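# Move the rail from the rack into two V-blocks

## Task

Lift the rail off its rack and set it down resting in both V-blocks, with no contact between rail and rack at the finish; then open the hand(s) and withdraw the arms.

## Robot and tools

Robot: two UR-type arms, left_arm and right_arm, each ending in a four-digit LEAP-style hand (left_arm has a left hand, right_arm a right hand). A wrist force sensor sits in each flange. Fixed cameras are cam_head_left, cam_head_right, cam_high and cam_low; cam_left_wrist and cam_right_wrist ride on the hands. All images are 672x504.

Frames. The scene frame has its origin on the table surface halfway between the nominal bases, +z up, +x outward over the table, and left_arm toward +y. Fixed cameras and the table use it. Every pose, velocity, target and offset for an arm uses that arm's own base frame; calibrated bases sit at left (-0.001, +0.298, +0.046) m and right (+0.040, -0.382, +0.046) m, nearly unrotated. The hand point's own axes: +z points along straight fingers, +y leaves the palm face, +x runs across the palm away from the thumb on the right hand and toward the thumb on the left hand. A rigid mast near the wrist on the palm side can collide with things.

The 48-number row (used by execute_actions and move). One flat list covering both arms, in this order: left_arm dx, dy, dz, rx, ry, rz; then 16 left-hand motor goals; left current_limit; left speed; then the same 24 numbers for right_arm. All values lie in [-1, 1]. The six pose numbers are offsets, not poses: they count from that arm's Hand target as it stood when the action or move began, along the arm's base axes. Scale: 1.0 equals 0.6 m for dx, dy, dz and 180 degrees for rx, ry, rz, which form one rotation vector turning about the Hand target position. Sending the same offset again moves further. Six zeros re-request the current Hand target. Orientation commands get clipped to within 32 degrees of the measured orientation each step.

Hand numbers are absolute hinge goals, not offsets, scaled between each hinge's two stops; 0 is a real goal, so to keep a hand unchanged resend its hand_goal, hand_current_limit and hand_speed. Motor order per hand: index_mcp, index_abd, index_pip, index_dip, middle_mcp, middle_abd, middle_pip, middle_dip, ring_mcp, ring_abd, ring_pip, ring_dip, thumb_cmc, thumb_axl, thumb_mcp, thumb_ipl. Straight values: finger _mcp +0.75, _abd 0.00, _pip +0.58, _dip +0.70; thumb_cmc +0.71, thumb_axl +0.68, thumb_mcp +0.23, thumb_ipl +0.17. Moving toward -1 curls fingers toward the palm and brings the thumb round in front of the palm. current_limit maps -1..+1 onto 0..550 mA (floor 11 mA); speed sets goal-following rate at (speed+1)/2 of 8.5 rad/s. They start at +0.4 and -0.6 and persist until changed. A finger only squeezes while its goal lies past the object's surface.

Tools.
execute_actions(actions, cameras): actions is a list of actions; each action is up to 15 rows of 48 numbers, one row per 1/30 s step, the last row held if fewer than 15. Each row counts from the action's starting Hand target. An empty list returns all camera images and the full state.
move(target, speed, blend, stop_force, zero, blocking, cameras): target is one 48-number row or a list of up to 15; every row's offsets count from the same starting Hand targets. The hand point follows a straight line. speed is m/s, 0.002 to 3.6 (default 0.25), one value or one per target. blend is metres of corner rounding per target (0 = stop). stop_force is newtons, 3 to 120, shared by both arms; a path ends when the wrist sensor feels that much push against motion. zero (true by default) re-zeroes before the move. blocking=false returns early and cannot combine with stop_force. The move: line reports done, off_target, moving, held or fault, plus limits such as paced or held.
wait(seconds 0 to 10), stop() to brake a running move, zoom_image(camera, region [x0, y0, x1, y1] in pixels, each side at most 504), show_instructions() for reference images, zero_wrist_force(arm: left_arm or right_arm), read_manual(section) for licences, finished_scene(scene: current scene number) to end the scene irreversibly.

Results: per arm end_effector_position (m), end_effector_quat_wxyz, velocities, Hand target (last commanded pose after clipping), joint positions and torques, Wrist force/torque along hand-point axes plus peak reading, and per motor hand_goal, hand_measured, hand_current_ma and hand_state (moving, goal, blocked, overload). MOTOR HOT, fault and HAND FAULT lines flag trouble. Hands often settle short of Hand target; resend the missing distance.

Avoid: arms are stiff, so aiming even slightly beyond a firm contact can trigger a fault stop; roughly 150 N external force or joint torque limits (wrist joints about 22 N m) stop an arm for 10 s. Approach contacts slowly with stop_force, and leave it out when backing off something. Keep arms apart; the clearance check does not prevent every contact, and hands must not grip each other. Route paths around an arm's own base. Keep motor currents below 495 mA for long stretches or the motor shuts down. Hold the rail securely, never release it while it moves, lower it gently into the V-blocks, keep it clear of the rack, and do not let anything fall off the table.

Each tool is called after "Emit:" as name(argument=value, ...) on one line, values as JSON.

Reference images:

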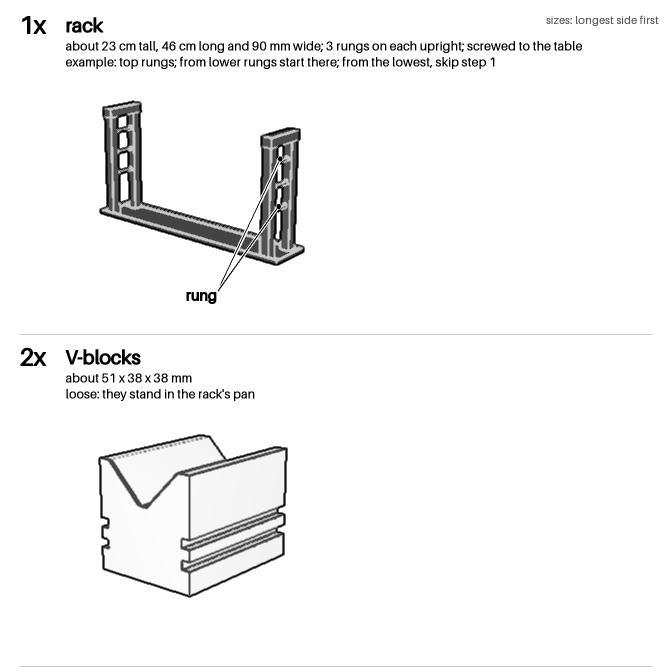

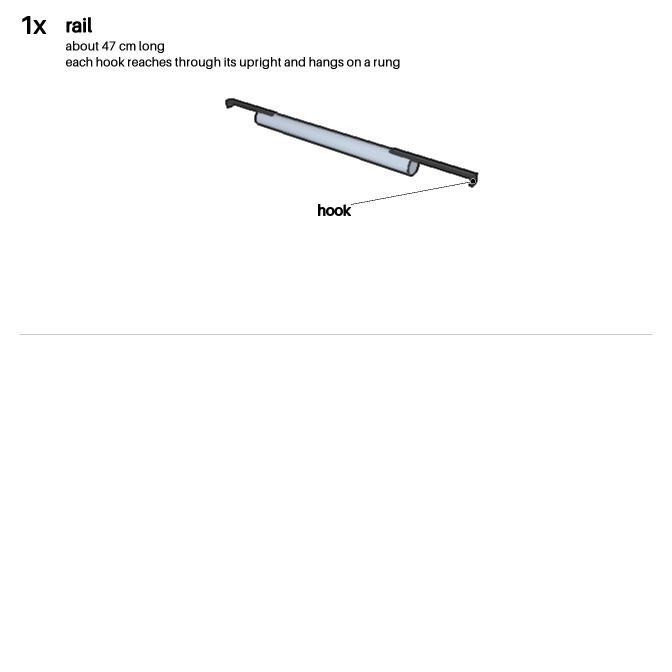

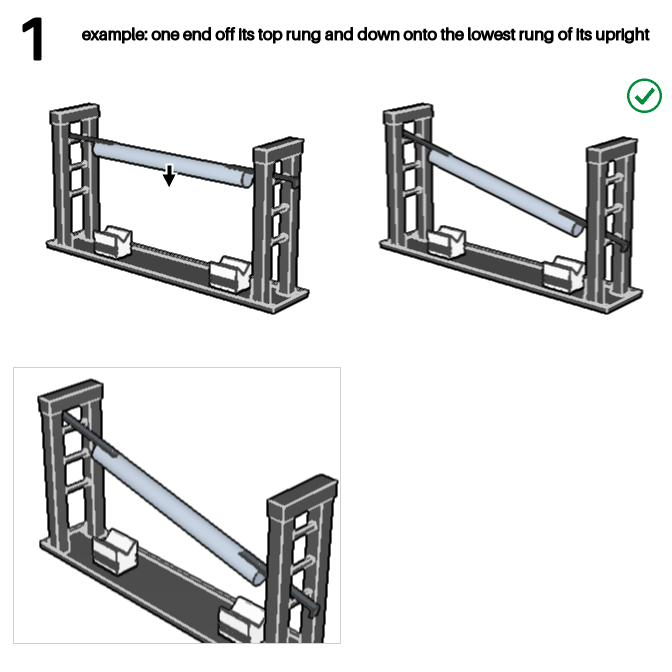

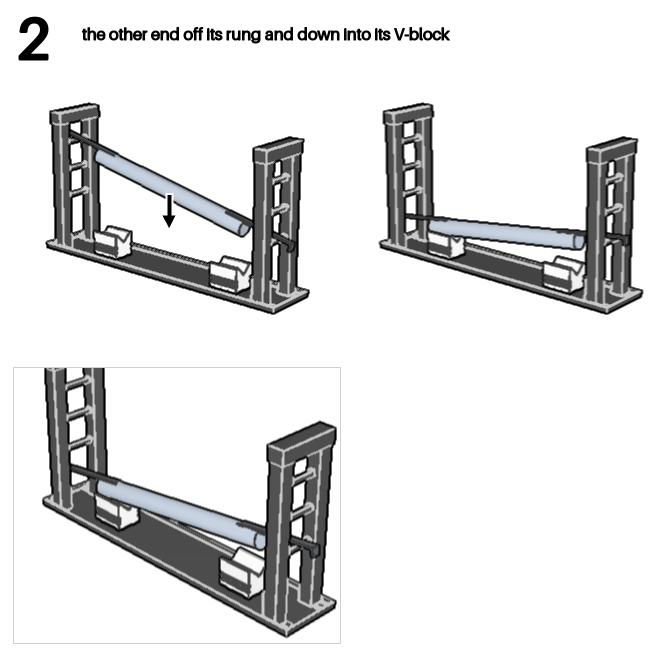

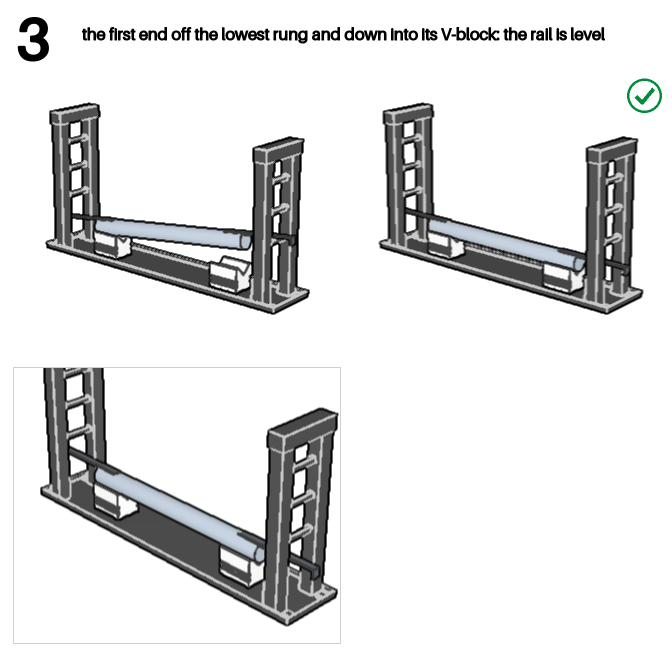

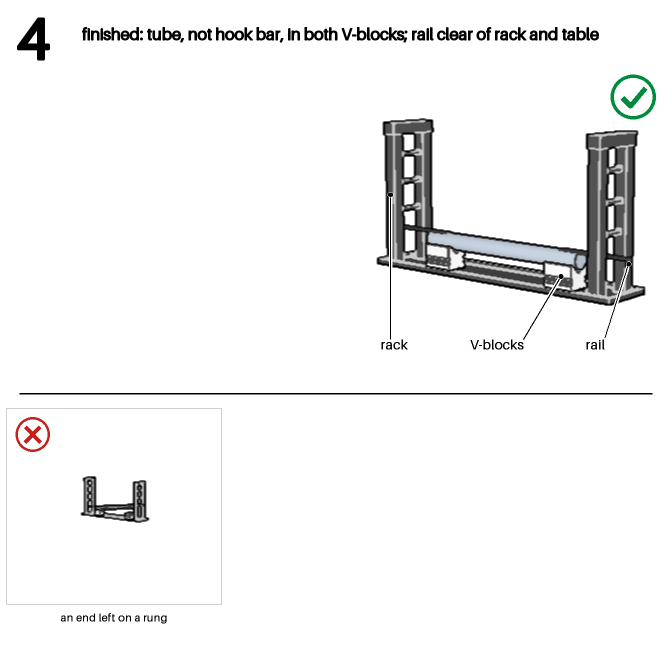

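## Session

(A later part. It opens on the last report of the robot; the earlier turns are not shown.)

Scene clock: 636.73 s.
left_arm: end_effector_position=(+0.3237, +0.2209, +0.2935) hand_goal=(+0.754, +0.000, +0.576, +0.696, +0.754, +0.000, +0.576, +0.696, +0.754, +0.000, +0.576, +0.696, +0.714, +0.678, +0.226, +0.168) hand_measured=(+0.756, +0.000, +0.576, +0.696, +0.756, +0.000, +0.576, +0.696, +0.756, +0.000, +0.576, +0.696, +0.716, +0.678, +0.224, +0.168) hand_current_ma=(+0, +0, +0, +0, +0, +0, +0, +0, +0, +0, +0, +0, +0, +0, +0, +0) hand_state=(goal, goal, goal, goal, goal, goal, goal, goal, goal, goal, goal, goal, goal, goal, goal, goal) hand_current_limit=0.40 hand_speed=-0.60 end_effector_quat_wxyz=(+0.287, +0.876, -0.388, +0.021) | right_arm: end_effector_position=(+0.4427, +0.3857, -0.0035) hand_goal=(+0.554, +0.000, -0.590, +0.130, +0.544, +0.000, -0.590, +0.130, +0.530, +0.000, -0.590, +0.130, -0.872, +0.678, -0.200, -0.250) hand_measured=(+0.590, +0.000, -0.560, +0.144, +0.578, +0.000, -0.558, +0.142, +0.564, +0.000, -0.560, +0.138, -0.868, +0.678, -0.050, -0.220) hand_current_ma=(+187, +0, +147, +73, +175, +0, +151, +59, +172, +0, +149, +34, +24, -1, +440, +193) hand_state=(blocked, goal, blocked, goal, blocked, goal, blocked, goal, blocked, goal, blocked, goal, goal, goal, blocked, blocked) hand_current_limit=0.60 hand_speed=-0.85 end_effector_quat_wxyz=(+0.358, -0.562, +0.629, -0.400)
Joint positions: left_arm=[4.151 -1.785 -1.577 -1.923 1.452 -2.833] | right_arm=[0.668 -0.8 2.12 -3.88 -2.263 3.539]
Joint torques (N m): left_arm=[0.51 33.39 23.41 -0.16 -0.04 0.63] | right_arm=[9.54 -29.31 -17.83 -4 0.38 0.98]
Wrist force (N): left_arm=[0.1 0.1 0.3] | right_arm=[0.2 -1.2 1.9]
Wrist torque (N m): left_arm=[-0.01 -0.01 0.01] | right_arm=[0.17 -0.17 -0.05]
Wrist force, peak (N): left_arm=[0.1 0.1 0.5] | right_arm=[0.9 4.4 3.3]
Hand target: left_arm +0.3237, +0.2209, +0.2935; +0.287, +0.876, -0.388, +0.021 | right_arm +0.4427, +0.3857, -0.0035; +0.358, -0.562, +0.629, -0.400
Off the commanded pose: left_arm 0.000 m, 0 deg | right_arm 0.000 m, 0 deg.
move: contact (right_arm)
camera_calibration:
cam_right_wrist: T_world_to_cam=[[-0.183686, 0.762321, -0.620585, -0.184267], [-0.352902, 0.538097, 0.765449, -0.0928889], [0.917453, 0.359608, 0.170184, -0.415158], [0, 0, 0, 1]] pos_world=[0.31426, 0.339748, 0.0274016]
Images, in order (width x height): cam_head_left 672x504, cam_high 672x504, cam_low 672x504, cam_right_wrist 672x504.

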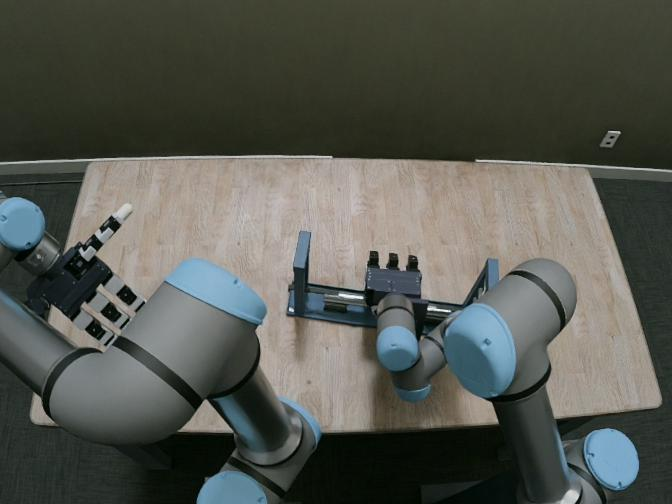

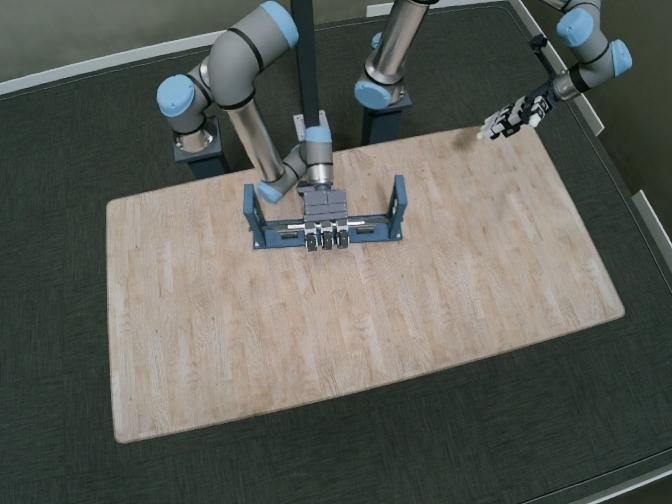

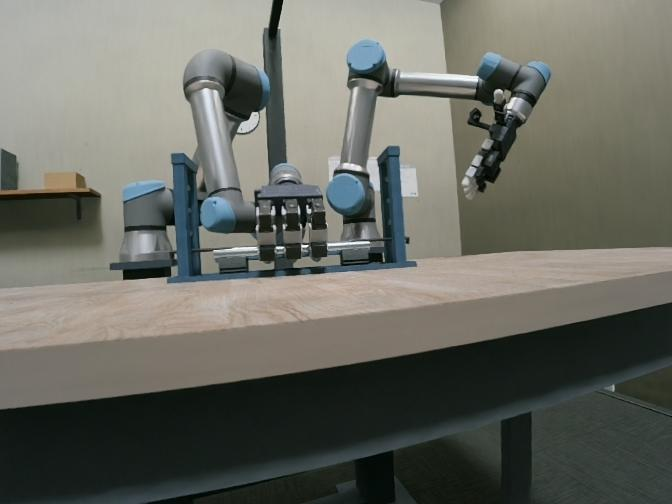

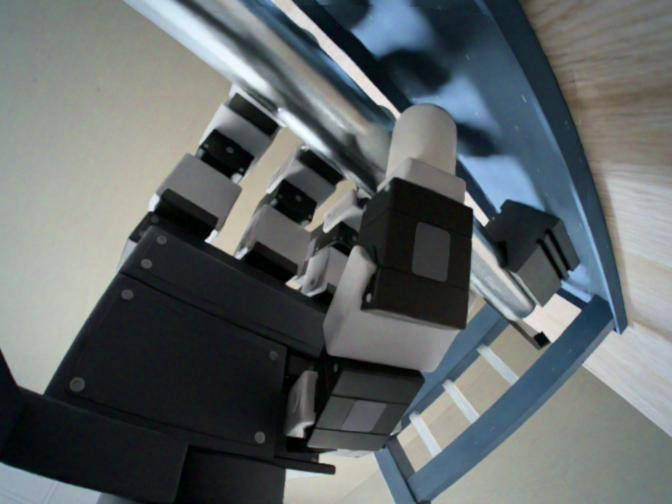

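Emit:
move(target=[[0,0,0,0,0,0,0.754,0,0.576,0.696,0.754,0,0.576,0.696,0.754,0,0.576,0.696,0.714,0.678,0.226,0.168,0.4,-0.6,0,0,0,0,0,0,0.59,0,-0.56,0.144,0.578,0,-0.558,0.142,0.564,0,-0.56,0.138,-0.866,0.68,-0.048,-0.218,0.6,-0.9],[0,0,0,0,0,0,0.754,0,0.576,0.696,0.754,0,0.576,0.696,0.754,0,0.576,0.696,0.714,0.678,0.226,0.168,0.4,-0.6,0,0,0.0033,0,0,0,0.59,0,-0.56,0.144,0.578,0,-0.558,0.142,0.564,0,-0.56,0.138,-0.866,0.68,-0.048,-0.218,0.6,-0.9],[0,0,0,0,0,0,0.754,0,0.576,0.696,0.754,0,0.576,0.696,0.754,0,0.576,0.696,0.714,0.678,0.226,0.168,0.4,-0.6,0,0,0.0033,0,0,0,0.64,0,-0.557,0.147,0.63,0,-0.557,0.147,0.62,0,-0.557,0.147,-0.866,0.68,0.02,-0.21,0.6,-0.9],[0,0,0,0,0,0,0.754,0,0.576,0.696,0.754,0,0.576,0.696,0.754,0,0.576,0.696,0.714,0.678,0.226,0.168,0.4,-0.6,0,0,0.0033,0,0,0,0.72,0,-0.557,0.147,0.72,0,-0.557,0.147,0.72,0,-0.557,0.147,-0.866,0.68,0.12,-0.21,0.6,-0.85],[0,0,0,0,0,0,0.754,0,0.576,0.696,0.754,0,0.576,0.696,0.754,0,0.576,0.696,0.714,0.678,0.226,0.168,0.4,-0.6,0,0,0.0034,0,0,0,0.95,0,-0.557,0.147,0.95,0,-0.557,0.147,0.95,0,-0.557,0.147,-0.866,0.68,0.36,-0.21,0.6,-0.8]], speed=0.01, cameras=["cam_right_wrist","cam_high","cam_low"])

Scene clock: 687.83 s.
left_arm: end_effector_position=(+0.3237, +0.2209, +0.2935) hand_goal=(+0.754, +0.000, +0.576, +0.696, +0.754, +0.000, +0.576, +0.696, +0.754, +0.000, +0.576, +0.696, +0.714, +0.678, +0.226, +0.168) hand_measured=(+0.756, +0.000, +0.576, +0.696, +0.756, +0.000, +0.576, +0.696, +0.756, +0.000, +0.576, +0.696, +0.716, +0.678, +0.224, +0.168) hand_current_ma=(+0, +0, +0, +0, +0, +0, +0, +0, +0, +0, +0, +0, +0, +0, +0, +0) hand_state=(goal, goal, goal, goal, goal, goal, goal, goal, goal, goal, goal, goal, goal, goal, goal, goal) hand_current_limit=0.40 hand_speed=-0.60 end_effector_quat_wxyz=(+0.287, +0.876, -0.388, +0.021) | right_arm: end_effector_position=(+0.4427, +0.3857, -0.0014) hand_goal=(+0.950, +0.000, -0.556, +0.148, +0.950, +0.000, -0.556, +0.148, +0.950, +0.000, -0.556, +0.148, -0.866, +0.680, +0.360, -0.210) hand_measured=(+0.930, +0.000, -0.554, +0.152, +0.932, +0.000, -0.552, +0.148, +0.934, +0.000, -0.554, +0.146, -0.862, +0.680, +0.354, -0.212) hand_current_ma=(-107, +0, +12, +15, -96, +0, +14, +0, -85, +0, +13, -5, +16, +3, -34, -7) hand_state=(blocked, goal, goal, goal, goal, goal, goal, goal, goal, goal, goal, goal, goal, goal, goal, goal) hand_current_limit=0.60 hand_speed=-0.80 end_effector_quat_wxyz=(+0.358, -0.562, +0.629, -0.400)
Joint positions: left_arm=[4.151 -1.785 -1.577 -1.923 1.452 -2.833] | right_arm=[0.668 -0.805 2.121 -3.876 -2.263 3.539]
Joint torques (N m): left_arm=[0.57 34.4 22.95 -0.24 -0.2 0.8] | right_arm=[9.21 -47.7 4.16 -0.71 0.34 0.55]
Wrist force (N): left_arm=[0.3 0.2 0.4] | right_arm=[0.2 0.2 -0.8]
Wrist torque (N m): left_arm=[-0.02 -0.03 0.02] | right_arm=[0.14 0.01 0.02]
Wrist force, peak (N): left_arm=[0.4 -0.1 0.4] | right_arm=[0.5 3.3 1.6]
Hand target: left_arm +0.3237, +0.2209, +0.2935; +0.287, +0.876, -0.388, +0.021 | right_arm +0.4427, +0.3857, -0.0014; +0.358, -0.562, +0.629, -0.400
Off the commanded pose: left_arm 0.000 m, 0 deg | right_arm 0.000 m, 0 deg.
move: done
camera_calibration:
cam_right_wrist: T_world_to_cam=[[-0.183686, 0.762321, -0.620585, -0.183025], [-0.352902, 0.538097, 0.765449, -0.0944198], [0.917453, 0.359608, 0.170184, -0.415498], [0, 0, 0, 1]] pos_world=[0.31426, 0.339748, 0.0294016]
Images, in order (width x height): cam_high 672x504, cam_low 672x504, cam_right_wrist 672x504.

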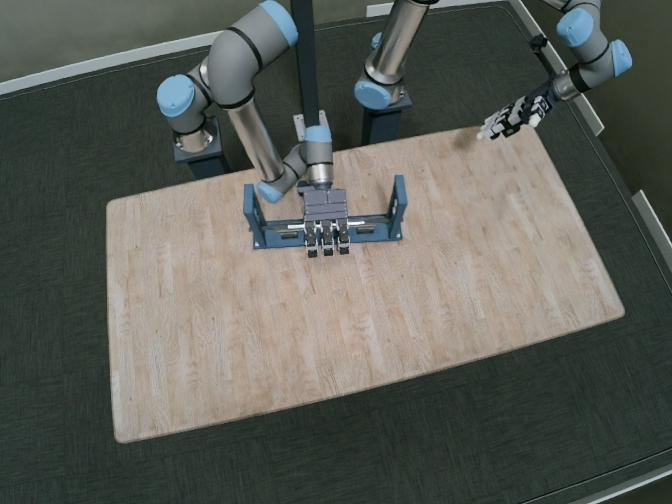

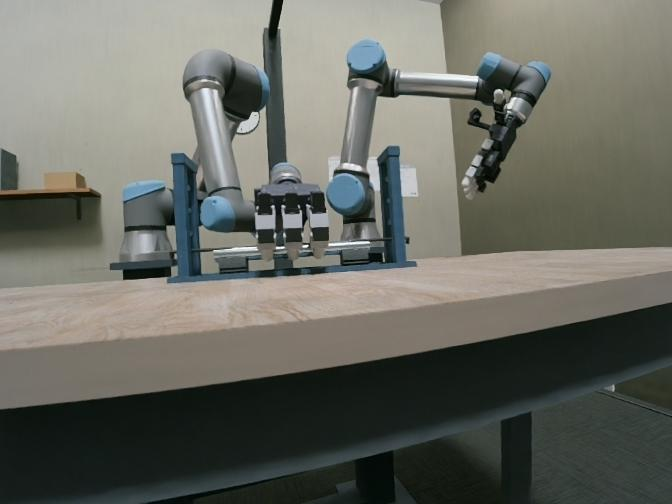

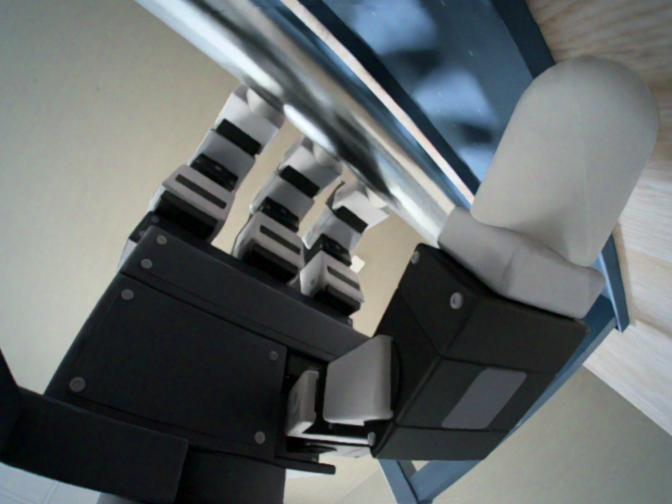

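Emit:
move(target=[0,0,0,0,0,0,0.754,0,0.576,0.696,0.754,0,0.576,0.696,0.754,0,0.576,0.696,0.714,0.678,0.226,0.168,0.4,-0.6,0,0,0.1,0,0,0,0.95,0,-0.557,0.147,0.95,0,-0.557,0.147,0.95,0,-0.557,0.147,-0.866,0.68,0.36,-0.21,0.6,-0.8], speed=0.05, stop_force=4, cameras=["cam_low","cam_high"])

Scene clock: 696.50 s.
left_arm: end_effector_position=(+0.3237, +0.2209, +0.2935) hand_goal=(+0.754, +0.000, +0.576, +0.696, +0.754, +0.000, +0.576, +0.696, +0.754, +0.000, +0.576, +0.696, +0.714, +0.678, +0.226, +0.168) hand_measured=(+0.756, +0.000, +0.576, +0.696, +0.756, +0.000, +0.576, +0.696, +0.756, +0.000, +0.576, +0.696, +0.716, +0.678, +0.224, +0.168) hand_current_ma=(+0, +0, +0, +0, +0, +0, +0, +0, +0, +0, +0, +0, +0, +0, +0, +0) hand_state=(goal, goal, goal, goal, goal, goal, goal, goal, goal, goal, goal, goal, goal, goal, goal, goal) hand_current_limit=0.40 hand_speed=-0.60 end_effector_quat_wxyz=(+0.287, +0.876, -0.388, +0.021) | right_arm: end_effector_position=(+0.4427, +0.3857, +0.0586) hand_goal=(+0.950, +0.000, -0.556, +0.148, +0.950, +0.000, -0.556, +0.148, +0.950, +0.000, -0.556, +0.148, -0.866, +0.680, +0.360, -0.210) hand_measured=(+0.930, +0.000, -0.554, +0.152, +0.932, +0.000, -0.552, +0.148, +0.934, +0.000, -0.554, +0.146, -0.862, +0.680, +0.354, -0.212) hand_current_ma=(-106, +0, +12, +15, -95, +0, +14, +0, -84, +0, +13, -5, +16, +3, -34, -7) hand_state=(blocked, goal, goal, goal, goal, goal, goal, goal, goal, goal, goal, goal, goal, goal, goal, goal) hand_current_limit=0.60 hand_speed=-0.80 end_effector_quat_wxyz=(+0.358, -0.562, +0.629, -0.400)
Joint positions: left_arm=[4.151 -1.785 -1.577 -1.923 1.452 -2.833] | right_arm=[0.669 -0.963 2.139 -3.736 -2.263 3.539]
Joint torques (N m): left_arm=[0.38 33.92 23.92 -0.34 -0.14 0.71] | right_arm=[7.89 -44.83 2.96 -0.46 -0.44 2.09]
Wrist force (N): left_arm=[0.2 0.0 0.2] | right_arm=[0.5 -0.1 -0.7]
Wrist torque (N m): left_arm=[-0.02 -0.02 0.02] | right_arm=[0.09 0.01 0.03]
Wrist force, peak (N): left_arm=[0.3 0.1 0.5] | right_arm=[0.5 0.2 -1.1]
Hand target: left_arm +0.3237, +0.2209, +0.2935; +0.287, +0.876, -0.388, +0.021 | right_arm +0.4427, +0.3857, +0.0586; +0.358, -0.562, +0.629, -0.400
Off the commanded pose: left_arm 0.000 m, 0 deg | right_arm 0.000 m, 0 deg.
move: done
Images, in order (width x height): cam_high 672x504, cam_low 672x504.

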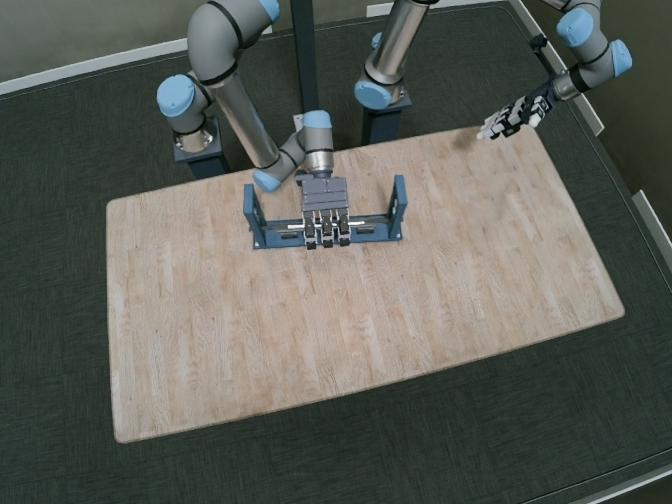

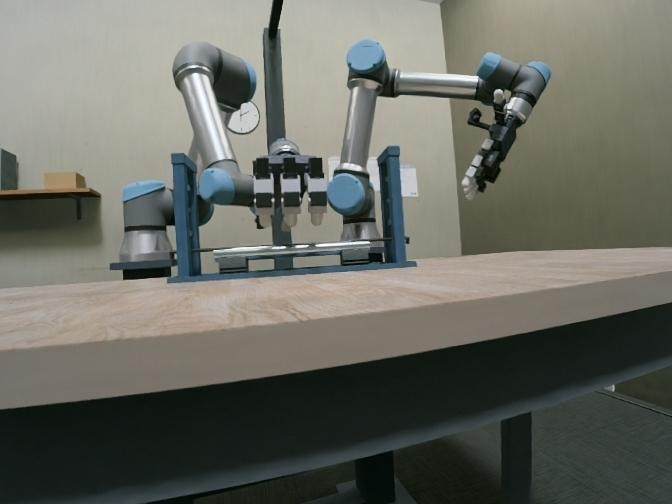

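Rail stayed. Raise clear and check.

Emit:
move(target=[0,0,0,0,0,0,0.754,0,0.576,0.696,0.754,0,0.576,0.696,0.754,0,0.576,0.696,0.714,0.678,0.226,0.168,0.4,-0.6,-0.05,0,0.4,0,0,0,0.95,0,-0.557,0.147,0.95,0,-0.557,0.147,0.95,0,-0.557,0.147,-0.866,0.68,0.36,-0.21,0.6,-0.8], speed=0.2, cameras=["cam_low","cam_high","cam_head_left","cam_head_right"])

Emit:
zoom_image(camera="cam_low", region=[160, 210, 430, 290])

Emit:
zoom_image(camera="cam_high", region=[230, 160, 420, 260])

Emit:
zoom_image(camera="cam_head_left", region=[270, 220, 520, 350])

Scene clock: 709.63 s.
left_arm: end_effector_position=(+0.3237, +0.2209, +0.2935) hand_goal=(+0.754, +0.000, +0.576, +0.696, +0.754, +0.000, +0.576, +0.696, +0.754, +0.000, +0.576, +0.696, +0.714, +0.678, +0.226, +0.168) hand_measured=(+0.756, +0.000, +0.576, +0.696, +0.756, +0.000, +0.576, +0.696, +0.756, +0.000, +0.576, +0.696, +0.716, +0.678, +0.224, +0.168) hand_current_ma=(+0, +0, +0, +0, +0, +0, +0, +0, +0, +0, +0, +0, +0, +0, +0, +0) hand_state=(goal, goal, goal, goal, goal, goal, goal, goal, goal, goal, goal, goal, goal, goal, goal, goal) hand_current_limit=0.40 hand_speed=-0.60 end_effector_quat_wxyz=(+0.287, +0.876, -0.388, +0.021) | right_arm: end_effector_position=(+0.4127, +0.3857, +0.2985) hand_goal=(+0.950, +0.000, -0.556, +0.148, +0.950, +0.000, -0.556, +0.148, +0.950, +0.000, -0.556, +0.148, -0.866, +0.680, +0.360, -0.210) hand_measured=(+0.930, +0.000, -0.554, +0.152, +0.932, +0.000, -0.554, +0.148, +0.934, +0.000, -0.554, +0.146, -0.862, +0.680, +0.354, -0.212) hand_current_ma=(-101, +0, +12, +15, -90, +0, +14, +0, -80, +0, +13, -5, +16, +3, -32, -7) hand_state=(goal, goal, goal, goal, goal, goal, goal, goal, goal, goal, goal, goal, goal, goal, goal, goal) hand_current_limit=0.60 hand_speed=-0.80 end_effector_quat_wxyz=(+0.358, -0.562, +0.629, -0.400)
Joint positions: left_arm=[4.151 -1.785 -1.577 -1.923 1.452 -2.833] | right_arm=[0.712 -1.49 2.012 -3.062 -2.299 3.571]
Joint torques (N m): left_arm=[-0.08 33.88 23.09 -0.33 -0.17 0.69] | right_arm=[13.07 -32.07 -34.32 -0.5 -2.1 2.2]
Wrist force (N): left_arm=[0.2 0.1 0.1] | right_arm=[0.9 0.2 -0.2]
Wrist torque (N m): left_arm=[-0.01 -0.02 0.01] | right_arm=[0.08 -0.12 0.05]
Wrist force, peak (N): left_arm=[0.4 -0.1 0.5] | right_arm=[1.6 0.0 -0.5]
Hand target: left_arm +0.3237, +0.2209, +0.2935; +0.287, +0.876, -0.388, +0.021 | right_arm +0.4127, +0.3857, +0.2986; +0.358, -0.562, +0.629, -0.400
Off the commanded pose: left_arm 0.000 m, 0 deg | right_arm 0.000 m, 0 deg.
move: done
Images, in order (width x height): cam_head_left 672x504, cam_head_right 672x504, cam_high 672x504, cam_low 672x504.

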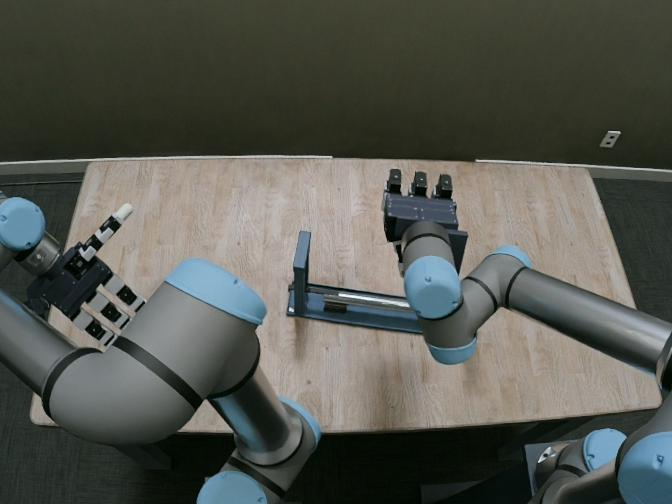

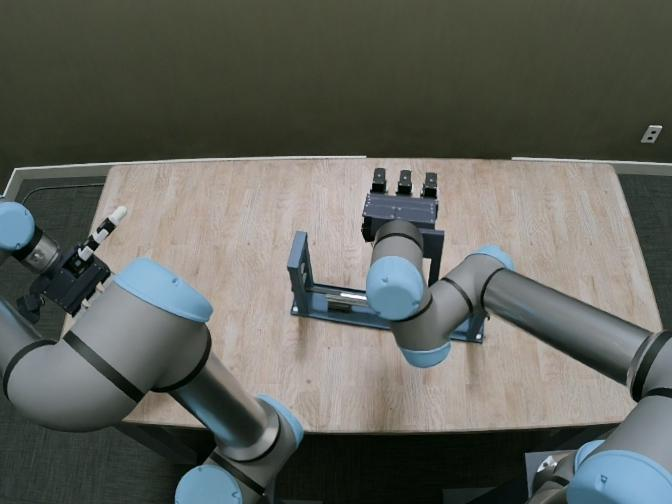

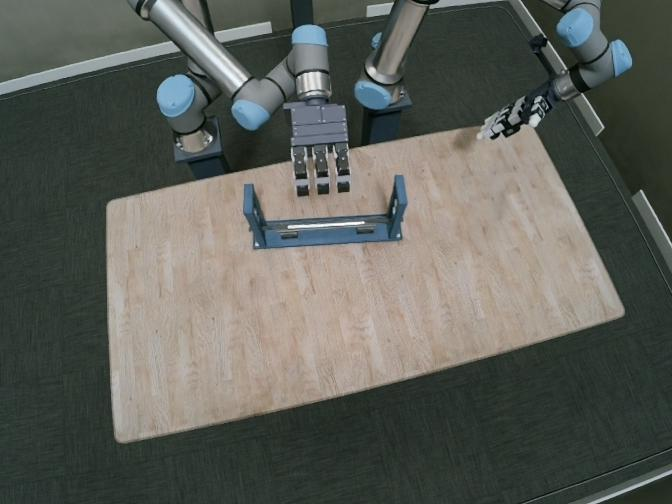

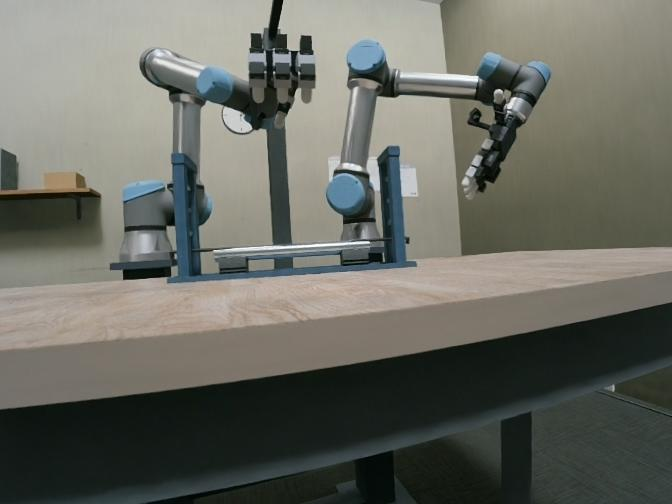

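Scaled by 1.867 from the camera's 672x504 image, which has a finer 960x720 frame.

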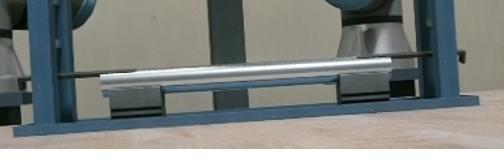

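Scaled by 2.653 from the camera's 672x504 image, which has a finer 960x720 frame.

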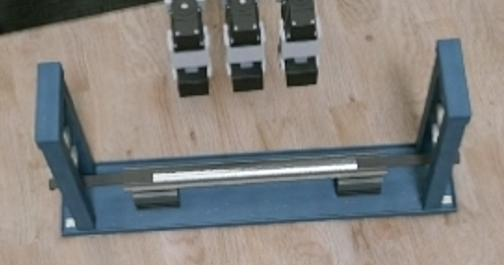

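Scaled by 2.016 from the camera's 672x504 image, which has a finer 960x720 frame.

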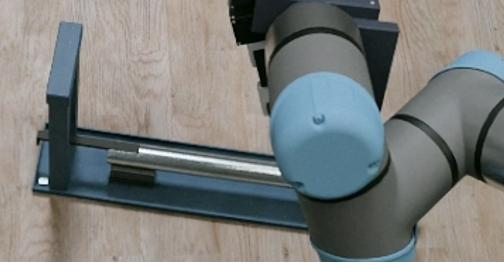

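Emit:
zoom_image(camera="cam_high", region=[340, 200, 410, 250])

Emit:
zoom_image(camera="cam_high", region=[240, 205, 310, 255])

Emit:
zoom_image(camera="cam_low", region=[160, 225, 260, 290])

Emit:
zoom_image(camera="cam_low", region=[330, 215, 430, 280])

Emit:
zoom_image(camera="cam_head_left", region=[280, 270, 360, 330])

Scaled by 7.200 from the camera's 672x504 image, which has a finer 960x720 frame.

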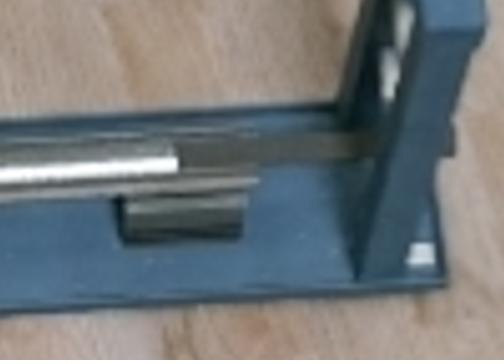

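Scaled by 7.200 from the camera's 672x504 image, which has a finer 960x720 frame.

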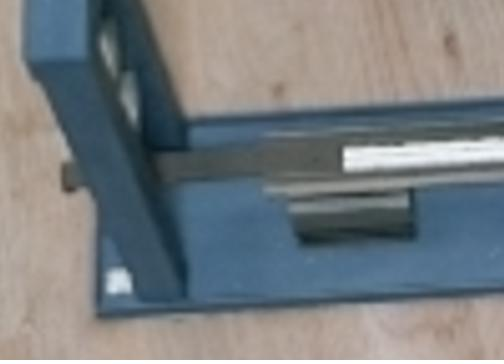

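Scaled by 5.040 from the camera's 672x504 image, which has a finer 960x720 frame.

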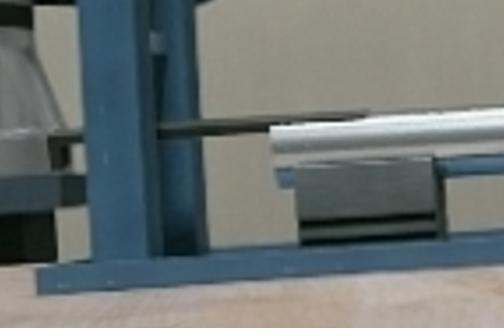

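Scaled by 5.040 from the camera's 672x504 image, which has a finer 960x720 frame.

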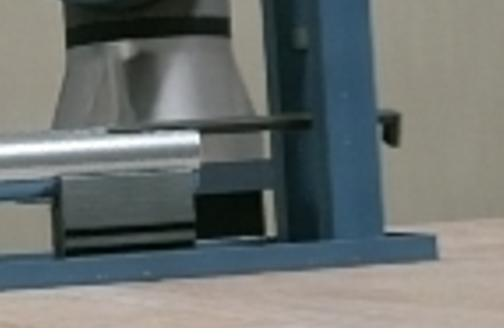

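Scaled by 6.300 from the camera's 672x504 image, which has a finer 960x720 frame.

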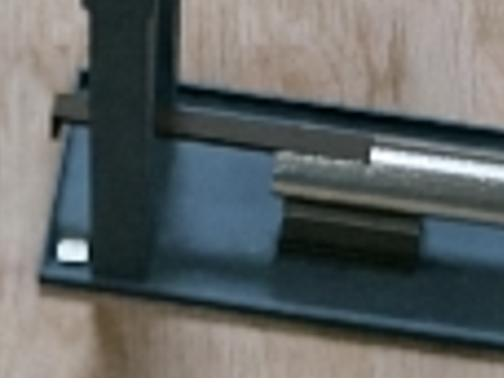

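Emit:
finished_scene(scene=2)

The scene is finished: the task was done.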